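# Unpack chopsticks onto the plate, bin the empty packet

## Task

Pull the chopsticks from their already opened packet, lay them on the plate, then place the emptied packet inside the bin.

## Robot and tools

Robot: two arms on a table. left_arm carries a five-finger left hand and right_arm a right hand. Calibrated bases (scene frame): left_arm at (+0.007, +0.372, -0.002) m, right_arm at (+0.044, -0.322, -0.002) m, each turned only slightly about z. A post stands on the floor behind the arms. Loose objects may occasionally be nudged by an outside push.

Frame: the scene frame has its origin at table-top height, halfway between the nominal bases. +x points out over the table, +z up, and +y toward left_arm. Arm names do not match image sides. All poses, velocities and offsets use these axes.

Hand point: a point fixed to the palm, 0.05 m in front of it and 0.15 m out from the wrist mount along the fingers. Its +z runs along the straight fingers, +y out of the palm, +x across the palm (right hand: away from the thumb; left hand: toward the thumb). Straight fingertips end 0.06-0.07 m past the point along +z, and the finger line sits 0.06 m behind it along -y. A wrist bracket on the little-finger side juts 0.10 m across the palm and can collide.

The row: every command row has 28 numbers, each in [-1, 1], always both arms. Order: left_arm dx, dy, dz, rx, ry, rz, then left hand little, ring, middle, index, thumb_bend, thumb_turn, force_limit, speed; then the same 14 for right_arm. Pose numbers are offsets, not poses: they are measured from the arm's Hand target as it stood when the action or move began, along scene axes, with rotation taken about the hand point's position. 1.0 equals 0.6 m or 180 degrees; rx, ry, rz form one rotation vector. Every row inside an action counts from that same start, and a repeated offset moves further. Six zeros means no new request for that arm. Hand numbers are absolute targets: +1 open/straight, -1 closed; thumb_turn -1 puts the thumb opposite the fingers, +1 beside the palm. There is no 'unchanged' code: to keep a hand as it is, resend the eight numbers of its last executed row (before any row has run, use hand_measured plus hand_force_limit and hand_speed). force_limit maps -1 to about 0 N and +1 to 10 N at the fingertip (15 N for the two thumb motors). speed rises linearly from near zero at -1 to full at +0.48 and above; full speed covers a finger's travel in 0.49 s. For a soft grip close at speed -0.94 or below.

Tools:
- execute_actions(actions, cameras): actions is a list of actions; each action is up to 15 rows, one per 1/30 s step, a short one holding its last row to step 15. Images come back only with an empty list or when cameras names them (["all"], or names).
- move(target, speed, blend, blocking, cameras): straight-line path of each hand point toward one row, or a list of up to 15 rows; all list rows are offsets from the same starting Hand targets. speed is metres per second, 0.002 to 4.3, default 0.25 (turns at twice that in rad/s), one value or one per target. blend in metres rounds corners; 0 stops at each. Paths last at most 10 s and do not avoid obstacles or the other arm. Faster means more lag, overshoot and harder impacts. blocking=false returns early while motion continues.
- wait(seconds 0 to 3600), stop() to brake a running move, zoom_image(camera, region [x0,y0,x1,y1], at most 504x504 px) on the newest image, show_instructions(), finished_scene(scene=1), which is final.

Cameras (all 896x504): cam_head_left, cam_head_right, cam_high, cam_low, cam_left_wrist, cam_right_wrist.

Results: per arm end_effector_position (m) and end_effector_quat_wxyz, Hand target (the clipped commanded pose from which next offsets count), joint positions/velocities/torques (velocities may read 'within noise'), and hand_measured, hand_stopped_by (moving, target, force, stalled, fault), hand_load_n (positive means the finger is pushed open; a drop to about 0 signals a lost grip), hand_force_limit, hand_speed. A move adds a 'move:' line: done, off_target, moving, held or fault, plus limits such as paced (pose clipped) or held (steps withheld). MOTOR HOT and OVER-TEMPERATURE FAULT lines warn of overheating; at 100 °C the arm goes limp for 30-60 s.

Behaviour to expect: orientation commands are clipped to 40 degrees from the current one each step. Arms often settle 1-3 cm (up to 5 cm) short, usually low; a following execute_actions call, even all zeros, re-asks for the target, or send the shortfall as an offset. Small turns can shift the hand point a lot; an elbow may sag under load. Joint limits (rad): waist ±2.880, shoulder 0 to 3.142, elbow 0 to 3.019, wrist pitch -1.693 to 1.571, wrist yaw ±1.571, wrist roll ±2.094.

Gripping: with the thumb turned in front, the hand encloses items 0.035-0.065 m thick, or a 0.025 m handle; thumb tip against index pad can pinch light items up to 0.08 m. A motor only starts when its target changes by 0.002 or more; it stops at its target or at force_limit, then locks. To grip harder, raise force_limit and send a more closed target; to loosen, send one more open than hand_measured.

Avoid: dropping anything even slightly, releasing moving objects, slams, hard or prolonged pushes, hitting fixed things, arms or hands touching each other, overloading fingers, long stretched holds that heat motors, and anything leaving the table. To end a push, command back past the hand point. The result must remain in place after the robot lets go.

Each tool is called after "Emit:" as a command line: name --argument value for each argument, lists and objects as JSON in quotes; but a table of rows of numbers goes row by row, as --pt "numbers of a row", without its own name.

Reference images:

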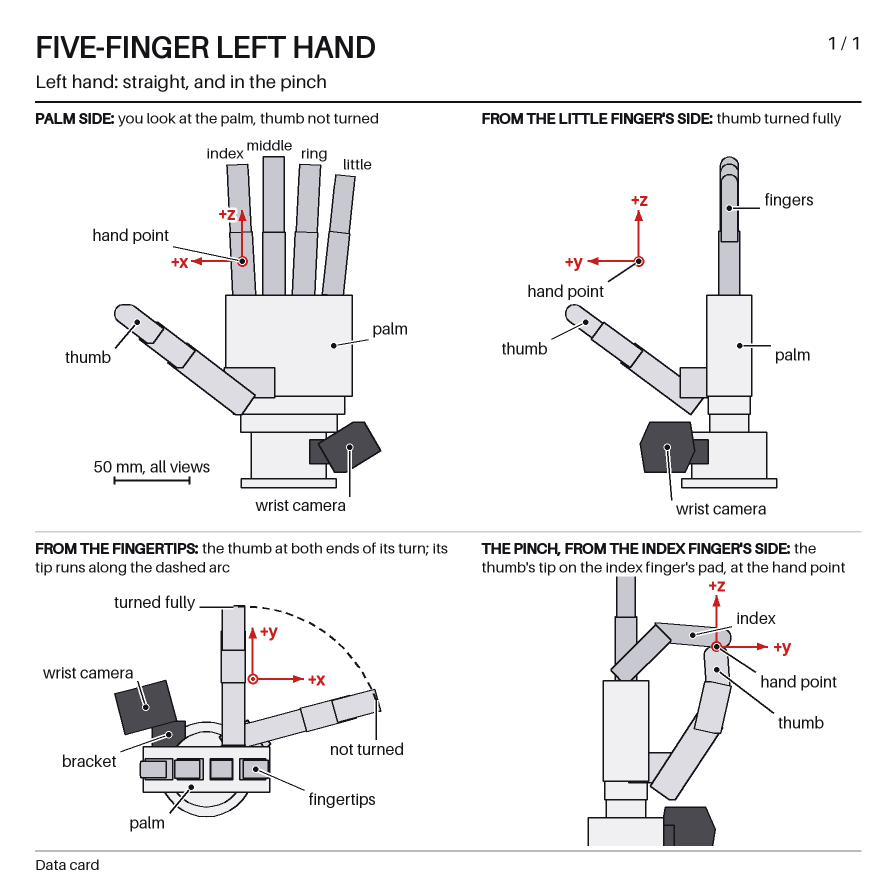

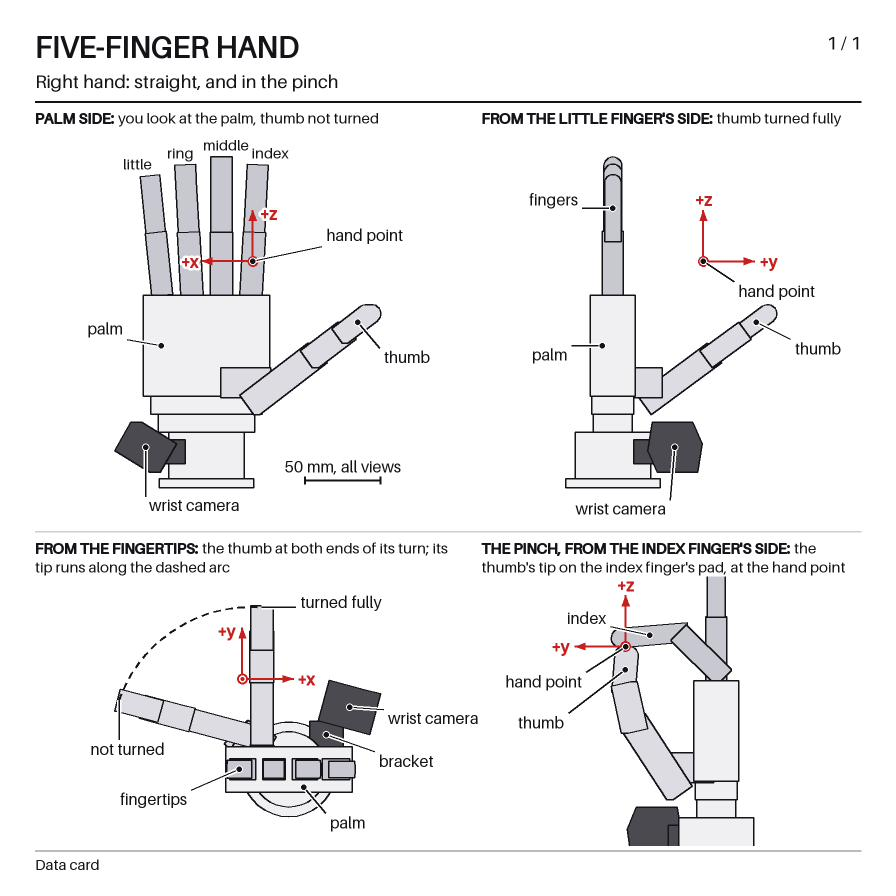

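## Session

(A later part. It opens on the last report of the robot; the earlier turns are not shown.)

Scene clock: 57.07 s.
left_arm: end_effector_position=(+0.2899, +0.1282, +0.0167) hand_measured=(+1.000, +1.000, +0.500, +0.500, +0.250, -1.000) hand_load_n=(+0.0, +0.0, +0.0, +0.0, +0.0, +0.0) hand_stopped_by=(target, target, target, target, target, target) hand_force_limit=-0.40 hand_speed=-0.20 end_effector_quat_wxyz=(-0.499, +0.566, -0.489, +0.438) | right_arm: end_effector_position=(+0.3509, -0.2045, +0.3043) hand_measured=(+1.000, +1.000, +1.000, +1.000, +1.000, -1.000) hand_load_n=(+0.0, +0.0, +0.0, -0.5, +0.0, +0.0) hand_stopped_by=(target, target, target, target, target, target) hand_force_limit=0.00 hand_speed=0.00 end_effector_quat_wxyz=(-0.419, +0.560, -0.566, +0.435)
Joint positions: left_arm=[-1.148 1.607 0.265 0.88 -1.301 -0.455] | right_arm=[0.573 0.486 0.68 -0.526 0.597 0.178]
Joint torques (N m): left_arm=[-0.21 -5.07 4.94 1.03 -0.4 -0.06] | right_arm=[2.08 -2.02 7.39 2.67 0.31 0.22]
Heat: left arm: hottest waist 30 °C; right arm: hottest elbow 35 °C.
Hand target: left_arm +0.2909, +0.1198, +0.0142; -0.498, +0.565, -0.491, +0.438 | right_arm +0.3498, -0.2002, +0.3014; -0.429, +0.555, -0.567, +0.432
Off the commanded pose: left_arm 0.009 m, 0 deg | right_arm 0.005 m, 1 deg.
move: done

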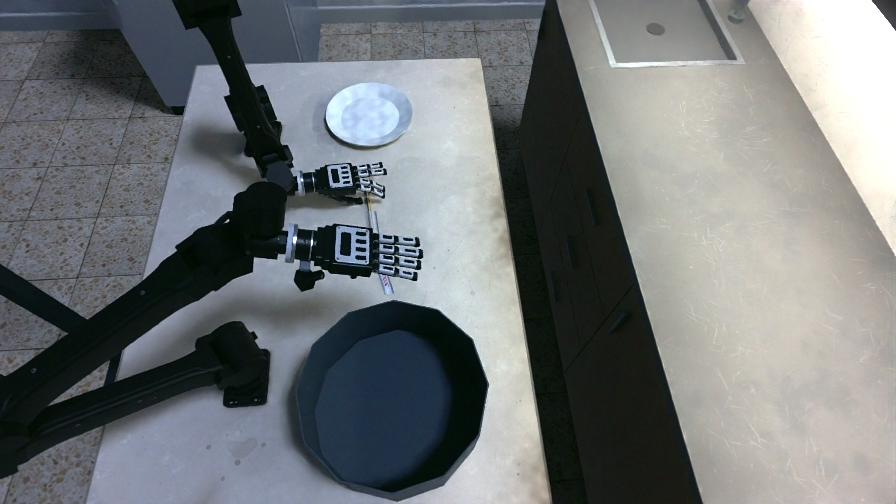

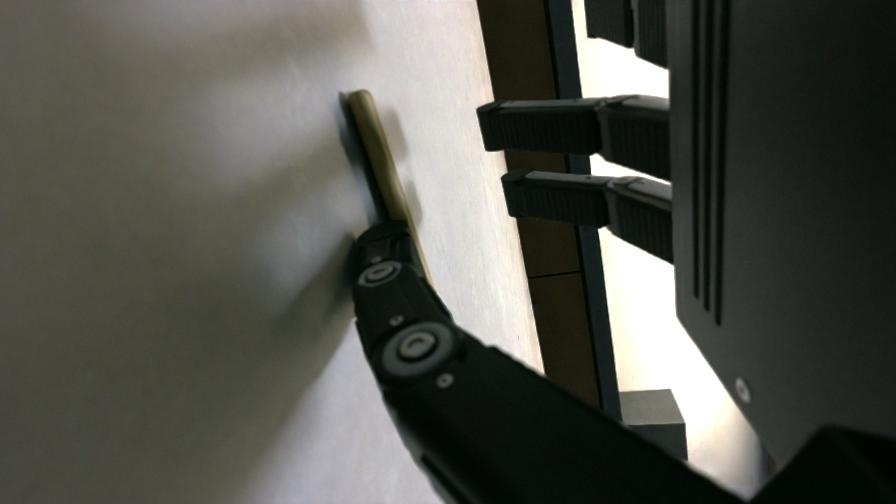

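Emit:
move --target '[0.013,-0.012,-0.002,0,0,0,1,1,0.5,0.5,0.25,-1,-0.4,-0.2,0,0,0,0,0,0,1,1,1,1,1,-1,0,0]' --speed 0.05 --cameras '["cam_high","cam_left_wrist"]'

Emit:
zoom_image --camera "cam_high" --region '[330, 170, 400, 230]'

Emit:
zoom_image --camera "cam_left_wrist" --region '[300, 50, 550, 400]'

Scene clock: 58.00 s.
left_arm: end_effector_position=(+0.2931, +0.1192, +0.0135) hand_measured=(+1.000, +1.000, +0.500, +0.500, +0.250, -1.000) hand_load_n=(+0.0, +0.0, +0.0, +0.0, +0.0, +0.0) hand_stopped_by=(target, target, target, target, target, target) hand_force_limit=-0.40 hand_speed=-0.20 end_effector_quat_wxyz=(-0.497, +0.564, -0.494, +0.437) | right_arm: end_effector_position=(+0.3509, -0.2045, +0.3043) hand_measured=(+1.000, +1.000, +1.000, +1.000, +1.000, -1.000) hand_load_n=(+0.0, +0.0, +0.0, +0.0, +0.0, +0.0) hand_stopped_by=(target, target, target, target, target, target) hand_force_limit=0.00 hand_speed=0.00 end_effector_quat_wxyz=(-0.419, +0.560, -0.566, +0.435)
Joint positions: left_arm=[-1.147 1.632 0.288 0.88 -1.291 -0.449] | right_arm=[0.573 0.486 0.68 -0.526 0.597 0.178]
Joint torques (N m): left_arm=[0.85 -5.36 4.94 1.99 -0.19 0.09] | right_arm=[1.03 -2.26 7.13 2.62 0.31 0.12]
Heat: left arm: hottest waist 30 °C; right arm: hottest elbow 35 °C.
Hand target: left_arm +0.2987, +0.1126, +0.0130; -0.498, +0.565, -0.491, +0.438 | right_arm +0.3498, -0.2002, +0.3014; -0.429, +0.555, -0.567, +0.432
Off the commanded pose: left_arm 0.009 m, 0 deg | right_arm 0.005 m, 1 deg.
move: done

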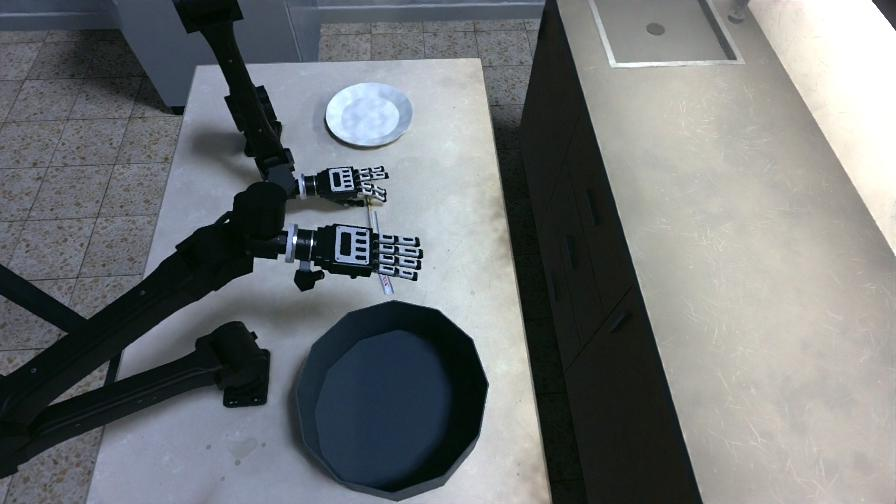

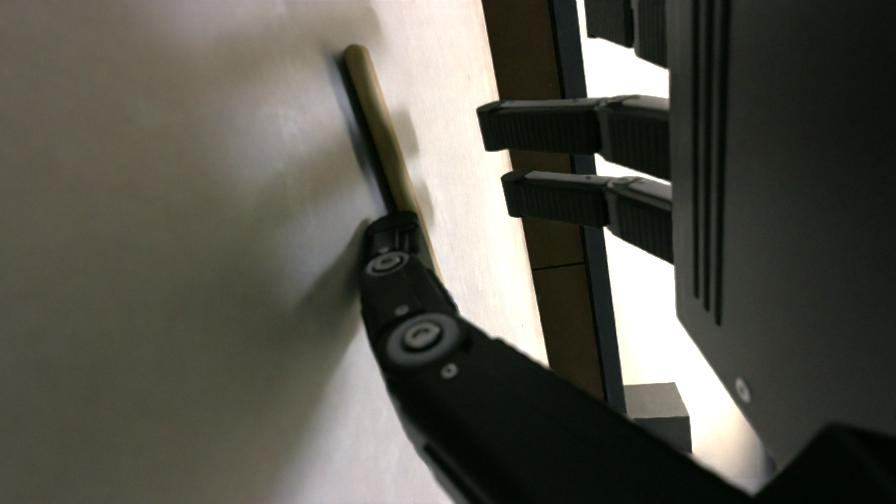

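Scaled by 7.200 from the camera's image (finer frame: 1280x720).

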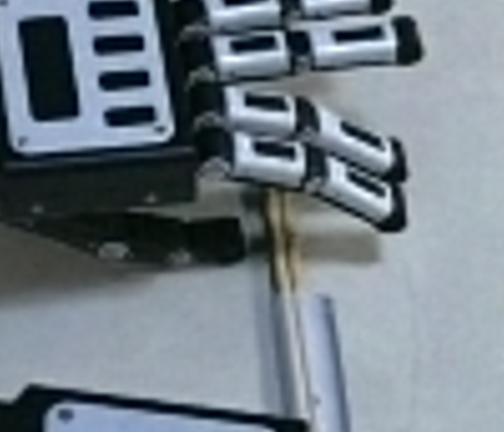

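Scaled by 1.440 from the camera's image (finer frame: 1280x720).

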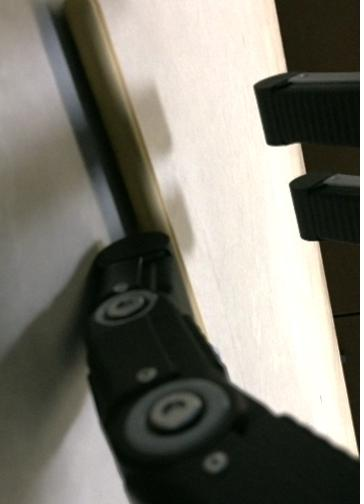

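Emit:
move --target '[0.011,-0.002,0.003,0,0,0,1,1,0.5,0.5,0.25,-1,-0.4,-0.2,0,0,0,0,0,0,1,1,1,1,1,-1,0,0]' --speed 0.04 --cameras '["cam_high","cam_left_wrist"]'

Emit:
zoom_image --camera "cam_high" --region '[330, 170, 400, 230]'

Scene clock: 59.03 s.
left_arm: end_effector_position=(+0.2995, +0.1188, +0.0144) hand_measured=(+1.000, +1.000, +0.500, +0.500, +0.250, -1.000) hand_load_n=(+0.0, +0.0, +0.0, +0.0, +0.0, +0.0) hand_stopped_by=(target, target, target, target, target, target) hand_force_limit=-0.40 hand_speed=-0.20 end_effector_quat_wxyz=(-0.498, +0.563, -0.495, +0.435) | right_arm: end_effector_position=(+0.3509, -0.2045, +0.3043) hand_measured=(+1.000, +1.000, +1.000, +1.000, +1.000, -1.000) hand_load_n=(+0.0, +0.0, +0.0, +0.0, +0.0, +0.0) hand_stopped_by=(target, target, target, target, target, target) hand_force_limit=0.00 hand_speed=0.00 end_effector_quat_wxyz=(-0.419, +0.560, -0.566, +0.435)
Joint positions: left_arm=[-1.125 1.636 0.296 0.899 -1.273 -0.42] | right_arm=[0.573 0.486 0.68 -0.526 0.597 0.178]
Joint torques (N m): left_arm=[0.79 -5.54 5 2.24 -0.17 0.1] | right_arm=[1.2 -2.61 7.32 2.59 0.32 0.11]
Heat: left arm: hottest waist 30 °C; right arm: hottest elbow 35 °C.
Hand target: left_arm +0.3054, +0.1114, +0.0148; -0.498, +0.565, -0.491, +0.438 | right_arm +0.3498, -0.2002, +0.3014; -0.429, +0.555, -0.567, +0.432
Off the commanded pose: left_arm 0.009 m, 1 deg | right_arm 0.005 m, 1 deg.
move: done

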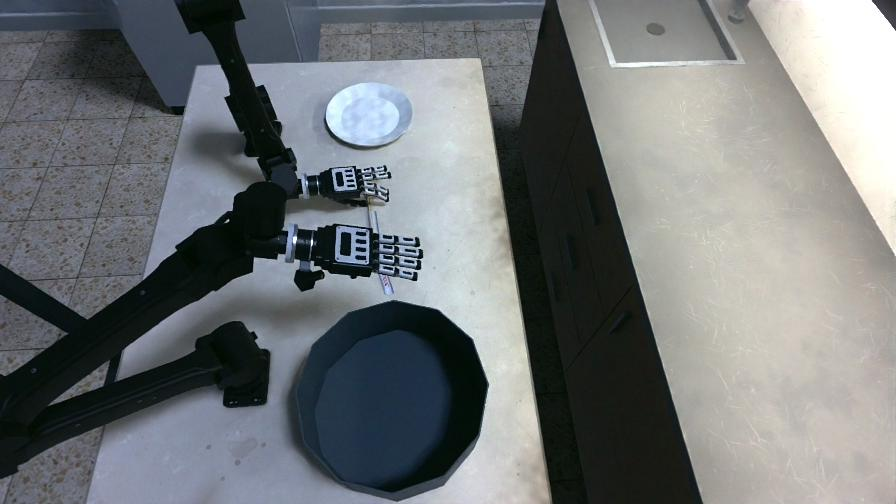

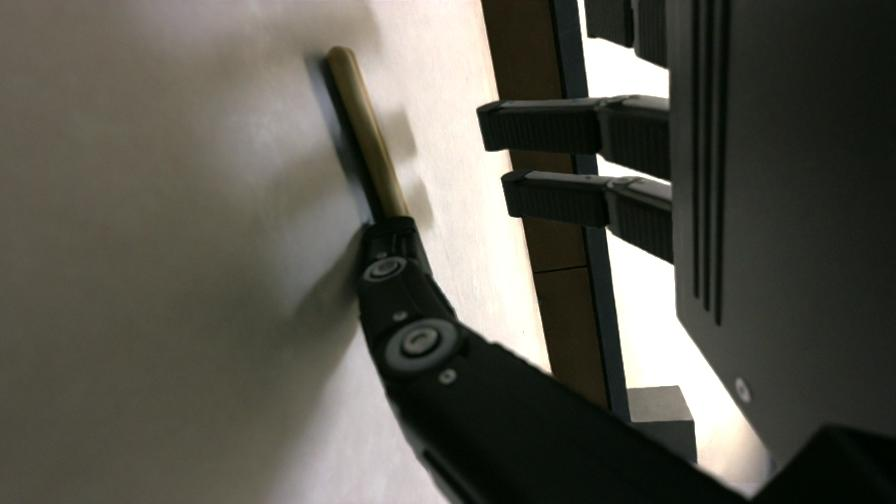

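Scaled by 7.200 from the camera's image (finer frame: 1280x720).

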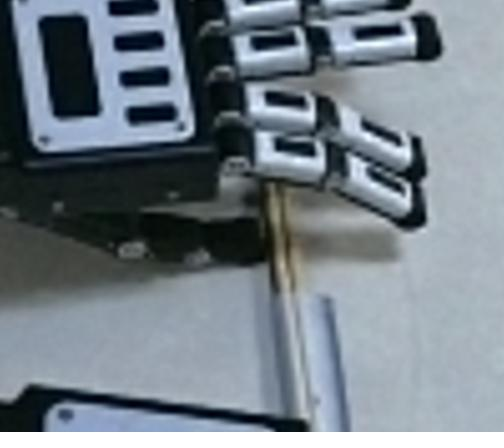

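Emit:
execute_actions --actions '[[[0,0,0,0,0,0,1,1,0.05,0.05,0.25,-1,-0.5,-0.75,0,0,0,0,0,0,1,1,1,1,1,-1,0,0]]]' --cameras '["cam_high","cam_left_wrist"]'

Emit:
zoom_image --camera "cam_high" --region '[330, 170, 400, 230]'

Emit:
zoom_image --camera "cam_left_wrist" --region '[300, 50, 550, 400]'

Scene clock: 60.23 s.
left_arm: end_effector_position=(+0.2995, +0.1187, +0.0143) hand_measured=(+1.000, +1.000, +0.050, +0.050, +0.250, -1.000) hand_load_n=(+0.0, +0.0, +0.0, +0.0, +0.0, +0.0) hand_stopped_by=(target, target, target, target, target, target) hand_force_limit=-0.50 hand_speed=-0.75 end_effector_quat_wxyz=(-0.499, +0.563, -0.495, +0.435) | right_arm: end_effector_position=(+0.3509, -0.2045, +0.3043) hand_measured=(+1.000, +1.000, +1.000, +1.000, +1.000, -1.000) hand_load_n=(+0.0, +0.0, +0.0, +0.0, +0.0, +0.0) hand_stopped_by=(target, target, target, target, target, target) hand_force_limit=0.00 hand_speed=0.00 end_effector_quat_wxyz=(-0.419, +0.560, -0.566, +0.435)
Joint positions: left_arm=[-1.125 1.636 0.296 0.9 -1.273 -0.418] | right_arm=[0.573 0.486 0.68 -0.526 0.597 0.178]
Joint torques (N m): left_arm=[0.79 -5.6 4.97 2.22 -0.19 0.1] | right_arm=[1.08 -2.32 7.09 2.71 0.29 0.09]
Heat: left arm: hottest waist 30 °C; right arm: hottest elbow 35 °C.
Hand target: left_arm +0.3054, +0.1114, +0.0147; -0.498, +0.565, -0.491, +0.438 | right_arm +0.3498, -0.2002, +0.3014; -0.429, +0.555, -0.567, +0.432
Off the commanded pose: left_arm 0.009 m, 1 deg | right_arm 0.005 m, 1 deg.

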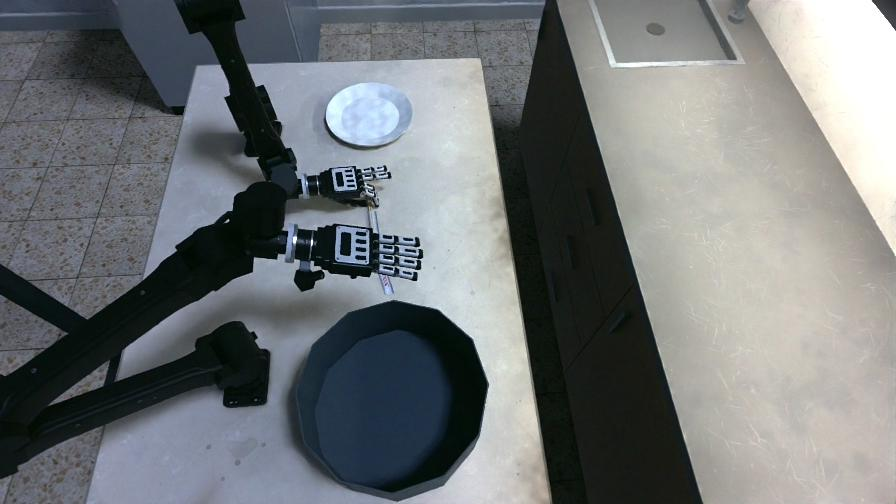

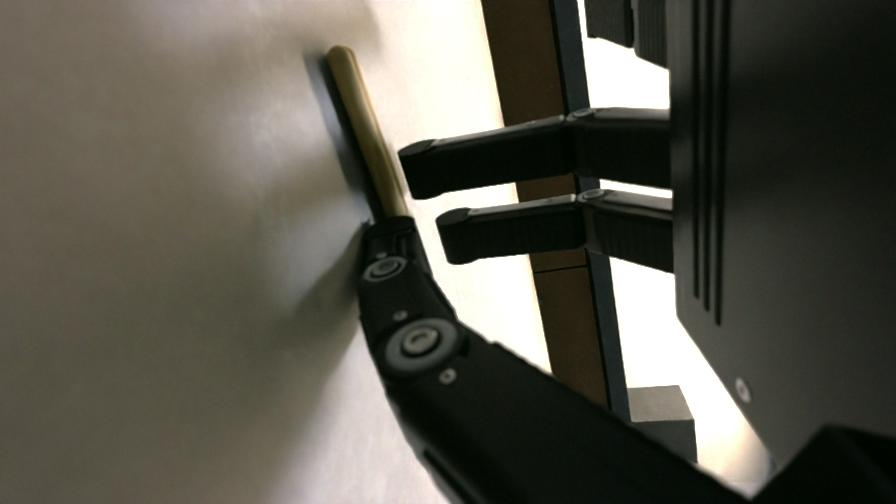

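Scaled by 7.200 from the camera's image (finer frame: 1280x720).

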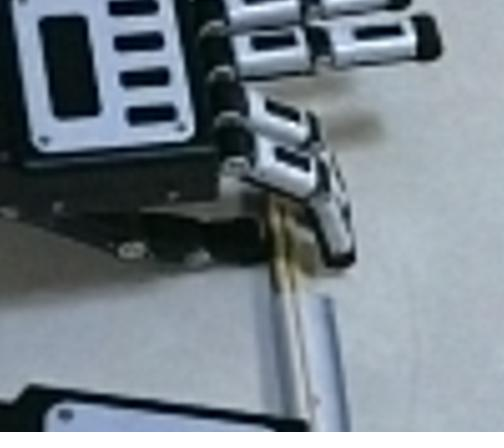

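Scaled by 1.440 from the camera's image (finer frame: 1280x720).

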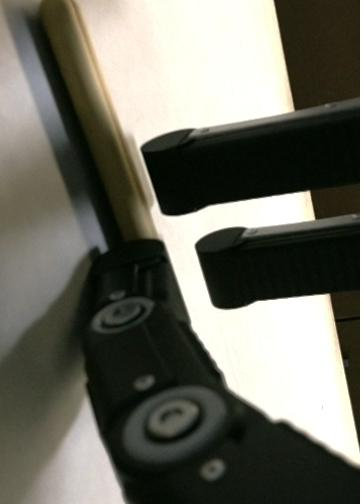

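Emit:
execute_actions --actions '[[[0,0,0,0,0,0,1,1,-0.25,-0.25,0.25,-1,-0.4,-0.9,0,0,0,0,0,0,1,1,1,1,1,-1,0,0]],[[0,0,0,0,0,0,1,1,-0.25,-0.25,0.25,-1,-0.4,-0.9,0,0,0,0,0,0,1,1,1,1,1,-1,0,0]]]' --cameras '["cam_high","cam_left_wrist"]'

Emit:
zoom_image --camera "cam_high" --region '[330, 170, 400, 230]'

Emit:
zoom_image --camera "cam_left_wrist" --region '[300, 50, 550, 400]'

Scene clock: 61.87 s.
left_arm: end_effector_position=(+0.3007, +0.1178, +0.0158) hand_measured=(+1.000, +1.000, -0.144, -0.250, +0.250, -1.000) hand_load_n=(+0.0, -0.5, +0.0, +2.0, +1.5, +0.0) hand_stopped_by=(target, target, force, target, target, target) hand_force_limit=-0.40 hand_speed=-0.90 end_effector_quat_wxyz=(-0.498, +0.565, -0.492, +0.437) | right_arm: end_effector_position=(+0.3509, -0.2045, +0.3043) hand_measured=(+1.000, +1.000, +1.000, +1.000, +1.000, -1.000) hand_load_n=(+0.0, +0.0, +0.0, +0.0, +0.0, +0.0) hand_stopped_by=(target, target, target, target, target, target) hand_force_limit=0.00 hand_speed=0.00 end_effector_quat_wxyz=(-0.419, +0.560, -0.566, +0.435)
Joint positions: left_arm=[-1.123 1.636 0.298 0.907 -1.274 -0.417] | right_arm=[0.573 0.486 0.68 -0.526 0.597 0.178]
Joint torques (N m): left_arm=[0.67 -5.54 4.82 1.99 -0.13 0.1] | right_arm=[1.79 -3.19 7.15 2.55 0.28 0.13]
Heat: left arm: hottest waist 30 °C; right arm: hottest elbow 35 °C.
Hand target: left_arm +0.3053, +0.1115, +0.0147; -0.498, +0.565, -0.491, +0.438 | right_arm +0.3498, -0.2002, +0.3014; -0.429, +0.555, -0.567, +0.432
Off the commanded pose: left_arm 0.008 m, 0 deg | right_arm 0.005 m, 1 deg.

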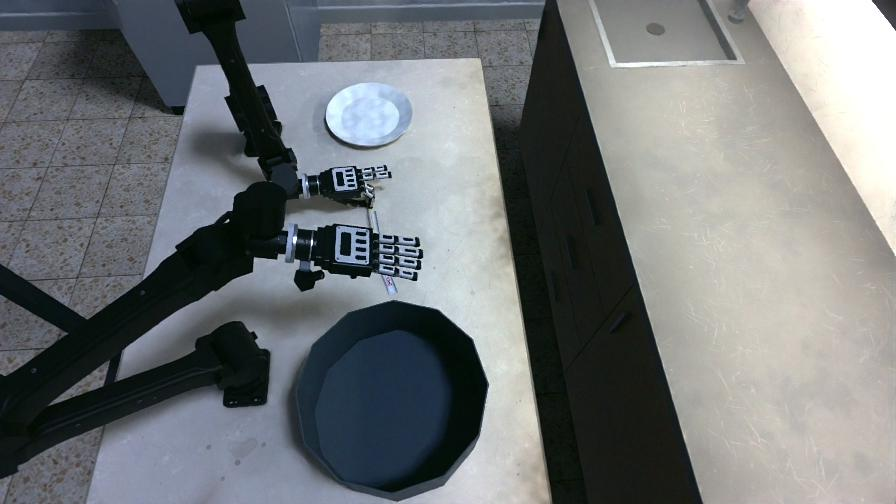

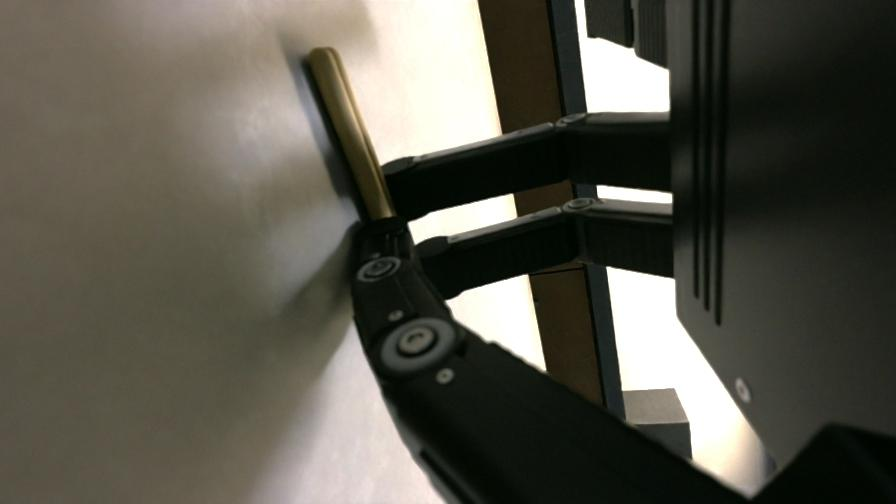

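Scaled by 7.200 from the camera's image (finer frame: 1280x720).

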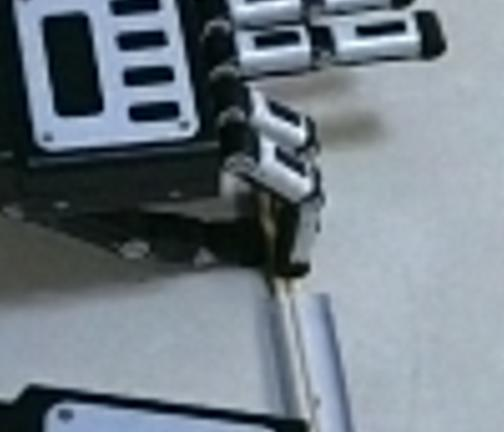

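Scaled by 1.440 from the camera's image (finer frame: 1280x720).

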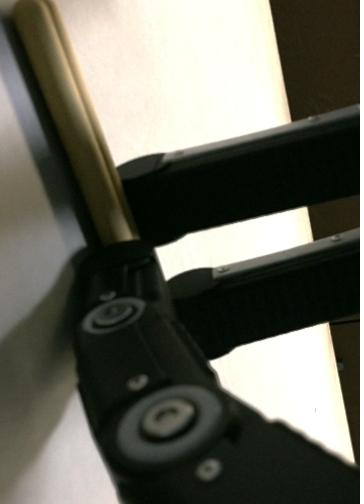

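Emit:
execute_actions --actions '[[[0,0,0,0,0,0,1,1,-0.4,-0.5,0.25,-1,0.0,-0.9,0,0,0,0,0,0,1,1,1,1,1,-1,0,0]],[[0,0,0,0,0,0,1,1,-0.4,-0.5,0.25,-1,0.0,-0.9,0,0,0,0,0,0,1,1,1,1,1,-1,0,0]]]' --cameras '["cam_high","cam_left_wrist"]'

Emit:
zoom_image --camera "cam_left_wrist" --region '[300, 50, 550, 400]'

Scene clock: 63.27 s.
left_arm: end_effector_position=(+0.3009, +0.1177, +0.0162) hand_measured=(+1.000, +1.000, -0.168, -0.330, +0.250, -1.000) hand_load_n=(+0.0, +0.0, +5.5, +5.5, +3.0, +0.0) hand_stopped_by=(target, target, force, force, target, target) hand_force_limit=0.00 hand_speed=-0.90 end_effector_quat_wxyz=(-0.498, +0.565, -0.491, +0.437) | right_arm: end_effector_position=(+0.3509, -0.2045, +0.3043) hand_measured=(+1.000, +1.000, +1.000, +1.000, +1.000, -1.000) hand_load_n=(+0.0, -0.5, +0.0, +0.0, +0.0, +0.0) hand_stopped_by=(target, target, target, target, target, target) hand_force_limit=0.00 hand_speed=0.00 end_effector_quat_wxyz=(-0.419, +0.560, -0.566, +0.435)
Joint positions: left_arm=[-1.123 1.636 0.298 0.909 -1.274 -0.417] | right_arm=[0.573 0.486 0.68 -0.526 0.597 0.178]
Joint torques (N m): left_arm=[0.73 -5.42 4.82 1.92 -0.09 0.09] | right_arm=[1.55 -2.43 7.16 2.74 0.36 0.14]
Heat: left arm: hottest waist 30 °C; right arm: hottest elbow 35 °C.
Hand target: left_arm +0.3053, +0.1115, +0.0147; -0.498, +0.565, -0.491, +0.438 | right_arm +0.3498, -0.2002, +0.3014; -0.429, +0.555, -0.567, +0.432
Off the commanded pose: left_arm 0.008 m, 0 deg | right_arm 0.005 m, 1 deg.

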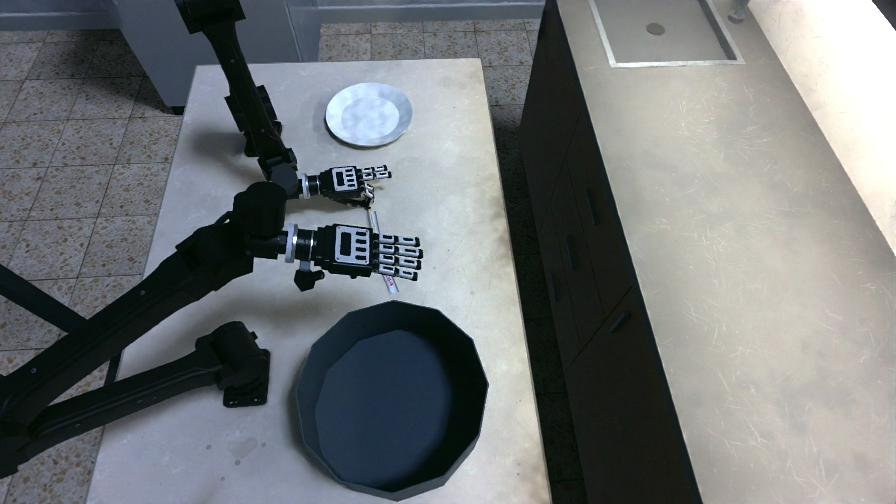

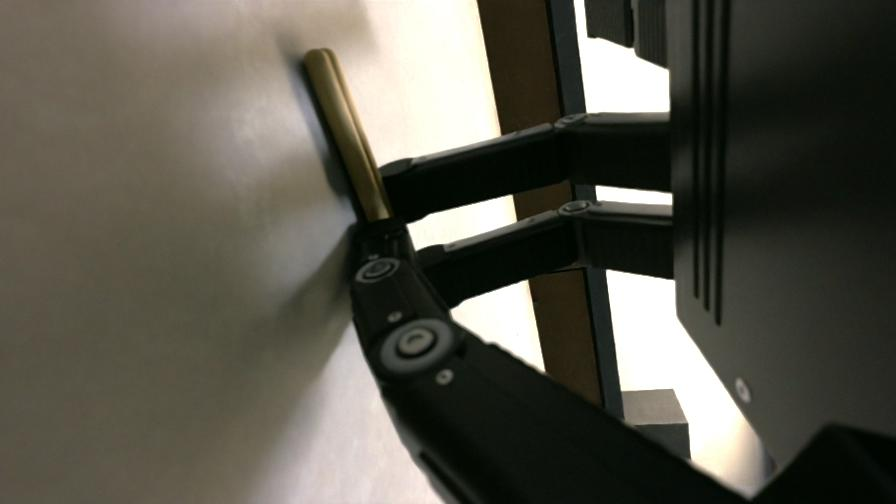

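Scaled by 1.440 from the camera's image (finer frame: 1280x720).

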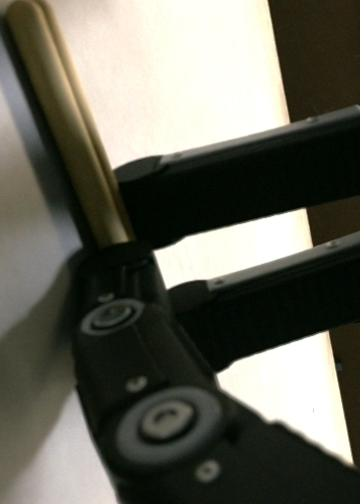

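Emit:
move --pt "0 0 0.012 0 0 0 1 1 -0.4 -0.5 0.25 -1 0.0 -0.9 0 0 0 0 0 0 1 1 1 1 1 -1 0 0" --pt "-0.004 0.1 0.012 0 0 0 1 1 -0.4 -0.5 0.25 -1 0.0 -0.9 0 0 0 0 0 0 1 1 1 1 1 -1 0 0" --speed '[0.03,0.06]' --cameras '["cam_head_left","cam_high","cam_left_wrist"]'

Emit:
zoom_image --camera "cam_high" --region '[330, 150, 430, 310]'

Emit:
zoom_image --camera "cam_head_left" --region '[310, 230, 510, 330]'

Scene clock: 65.87 s.
left_arm: end_effector_position=(+0.3024, +0.1676, +0.0194) hand_measured=(+1.000, +1.000, -0.170, -0.330, +0.250, -1.000) hand_load_n=(+0.0, +0.0, +2.0, +6.0, +2.5, +0.0) hand_stopped_by=(target, target, force, force, target, target) hand_force_limit=0.00 hand_speed=-0.90 end_effector_quat_wxyz=(-0.497, +0.564, -0.495, +0.435) | right_arm: end_effector_position=(+0.3509, -0.2045, +0.3043) hand_measured=(+1.000, +1.000, +1.000, +1.000, +1.000, -1.000) hand_load_n=(+0.0, +0.0, +0.0, +0.0, +0.0, +0.0) hand_stopped_by=(target, target, target, target, target, target) hand_force_limit=0.00 hand_speed=0.00 end_effector_quat_wxyz=(-0.419, +0.560, -0.566, +0.435)
Joint positions: left_arm=[-1.027 1.591 0.174 1.078 -1.181 -0.314] | right_arm=[0.573 0.486 0.68 -0.526 0.597 0.178]
Joint torques (N m): left_arm=[0.91 -6.07 2.35 2.37 -0.1 0.12] | right_arm=[1.49 -2.14 7.3 2.61 0.32 0.16]
Heat: left arm: hottest waist 30 °C; right arm: hottest elbow 35 °C.
Hand target: left_arm +0.3030, +0.1714, +0.0220; -0.498, +0.565, -0.491, +0.438 | right_arm +0.3498, -0.2002, +0.3014; -0.429, +0.555, -0.567, +0.432
Off the commanded pose: left_arm 0.005 m, 1 deg | right_arm 0.005 m, 1 deg.
move: done

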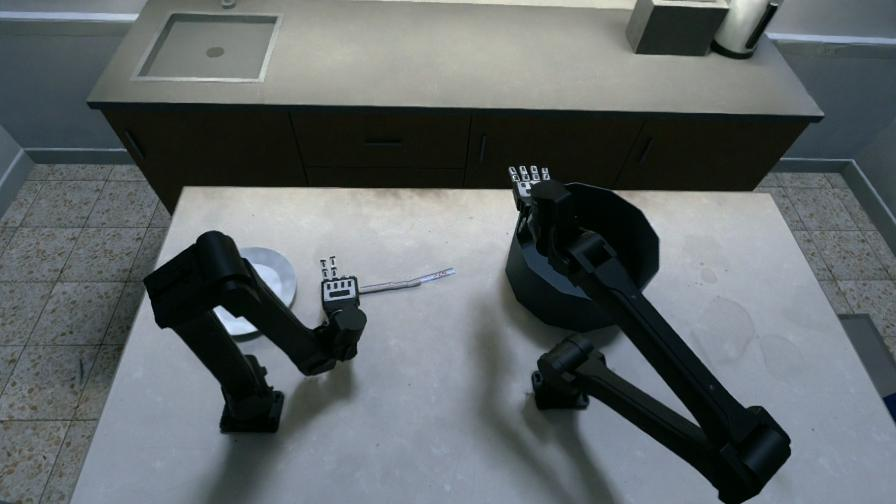

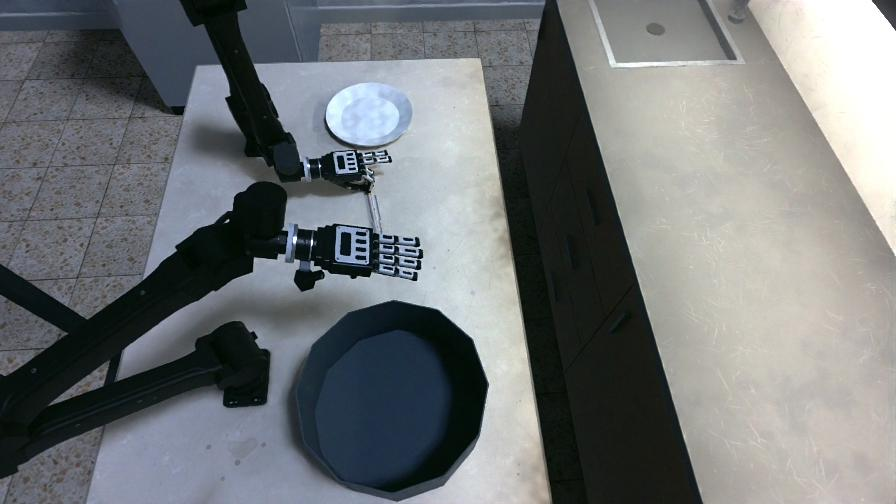

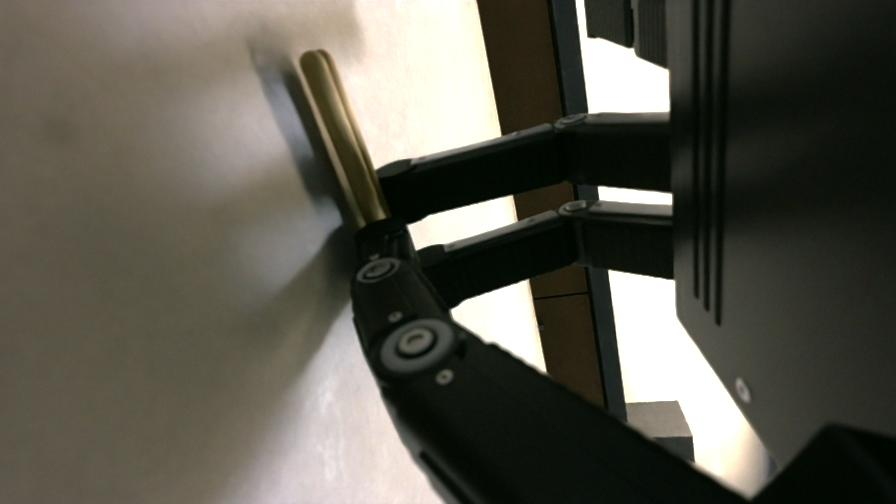

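Scaled by 3.150 from the camera's image (finer frame: 1280x720).

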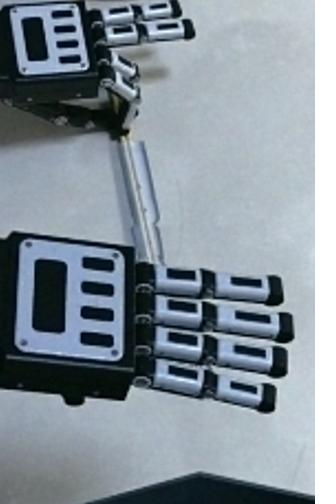

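Scaled by 2.520 from the camera's image (finer frame: 1280x720).

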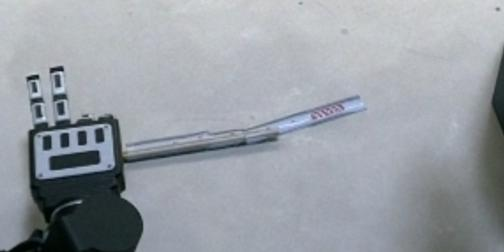

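Emit:
move --target '[0,0,0,0,0,0,1,1,-0.4,-0.5,0.25,-1,0.0,-0.9,-0.063,0.2837,-0.302,0.0087,-0.0382,0.1431,1,1,0.5,0.5,0.25,-1,-0.5,-0.2]' --speed 0.2 --cameras '["cam_head_left","cam_high","cam_right_wrist"]'

Scene clock: 69.87 s.
left_arm: end_effector_position=(+0.3024, +0.1677, +0.0193) hand_measured=(+1.000, +1.000, -0.170, -0.330, +0.250, -1.000) hand_load_n=(+0.0, +0.0, +2.0, +6.0, +2.5, +0.0) hand_stopped_by=(target, target, force, force, target, target) hand_force_limit=0.00 hand_speed=-0.90 end_effector_quat_wxyz=(-0.498, +0.564, -0.495, +0.435) | right_arm: end_effector_position=(+0.3169, -0.0296, +0.1288) hand_measured=(+1.000, +1.000, +0.500, +0.500, +0.250, -1.000) hand_load_n=(+0.0, +0.0, +0.0, +0.0, +0.0, +0.0) hand_stopped_by=(target, target, target, target, target, target) hand_force_limit=-0.50 hand_speed=-0.20 end_effector_quat_wxyz=(-0.558, +0.627, -0.417, +0.349)
Joint positions: left_arm=[-1.027 1.591 0.174 1.078 -1.181 -0.313] | right_arm=[0.984 0.962 0.24 0.561 0.577 0.116]
Joint torques (N m): left_arm=[0.85 -6.07 2.35 2.48 -0.09 0.1] | right_arm=[0.91 -4.31 5.56 2.66 0.12 -0.13]
Heat: left arm: hottest waist 30 °C; right arm: hottest elbow 35 °C.
Hand target: left_arm +0.3030, +0.1714, +0.0220; -0.498, +0.565, -0.491, +0.438 | right_arm +0.3121, -0.0300, +0.1203; -0.554, +0.635, -0.408, +0.350
Off the commanded pose: left_arm 0.005 m, 1 deg | right_arm 0.010 m, 1 deg.
move: done

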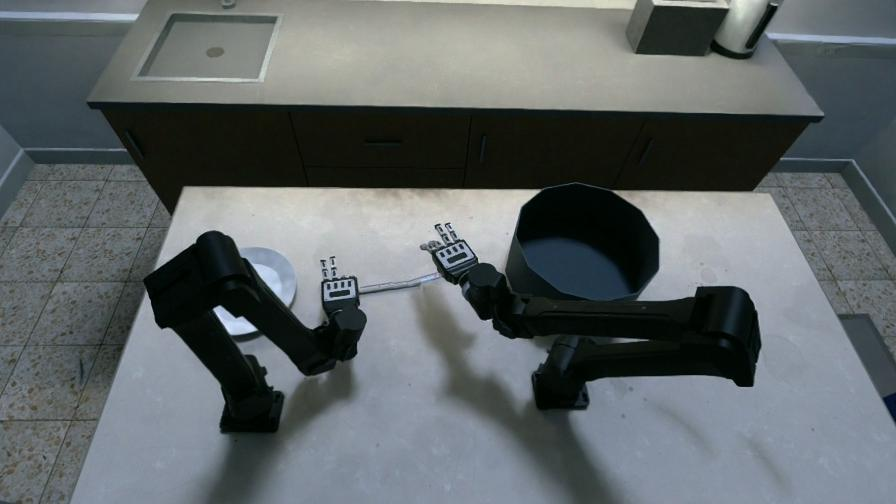

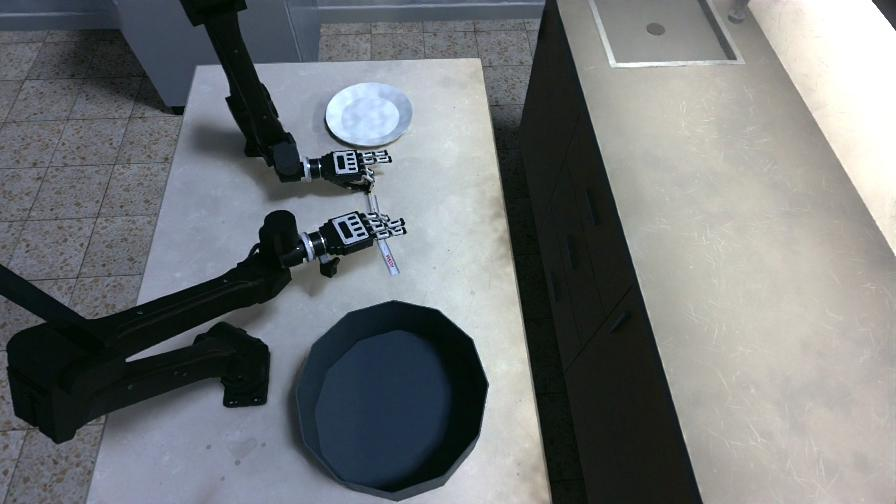

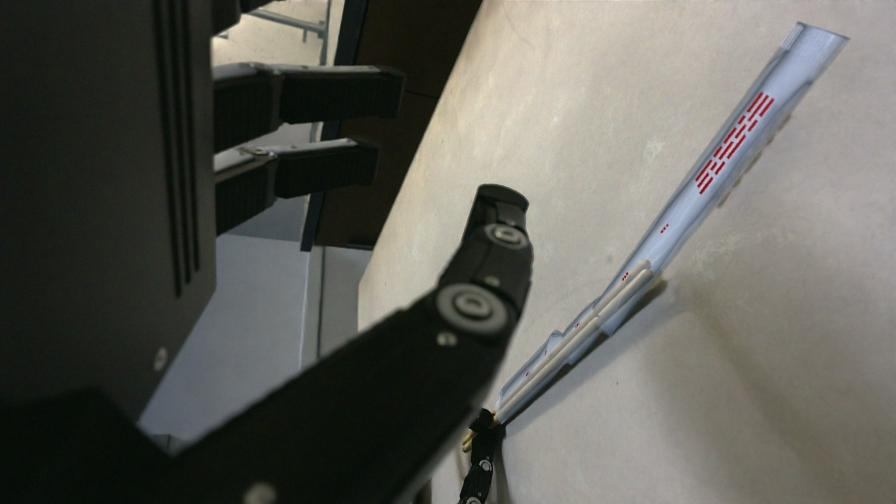

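Emit:
zoom_image --camera "cam_right_wrist" --region '[450, 0, 896, 450]'

Emit:
zoom_image --camera "cam_high" --region '[350, 180, 420, 290]'

Scaled by 1.120 from the camera's image (finer frame: 1280x720).

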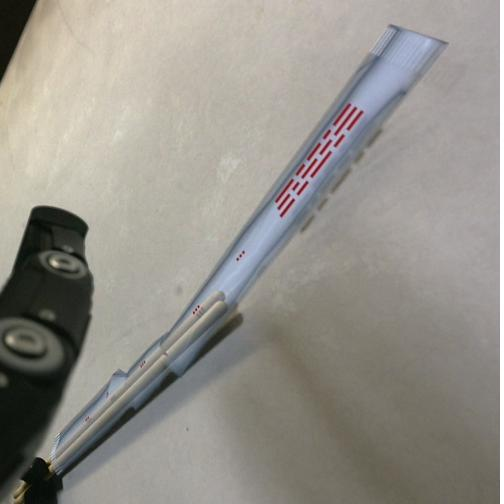

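Scaled by 4.582 from the camera's image (finer frame: 1280x720).

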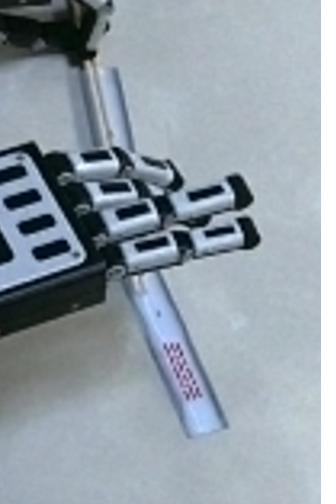

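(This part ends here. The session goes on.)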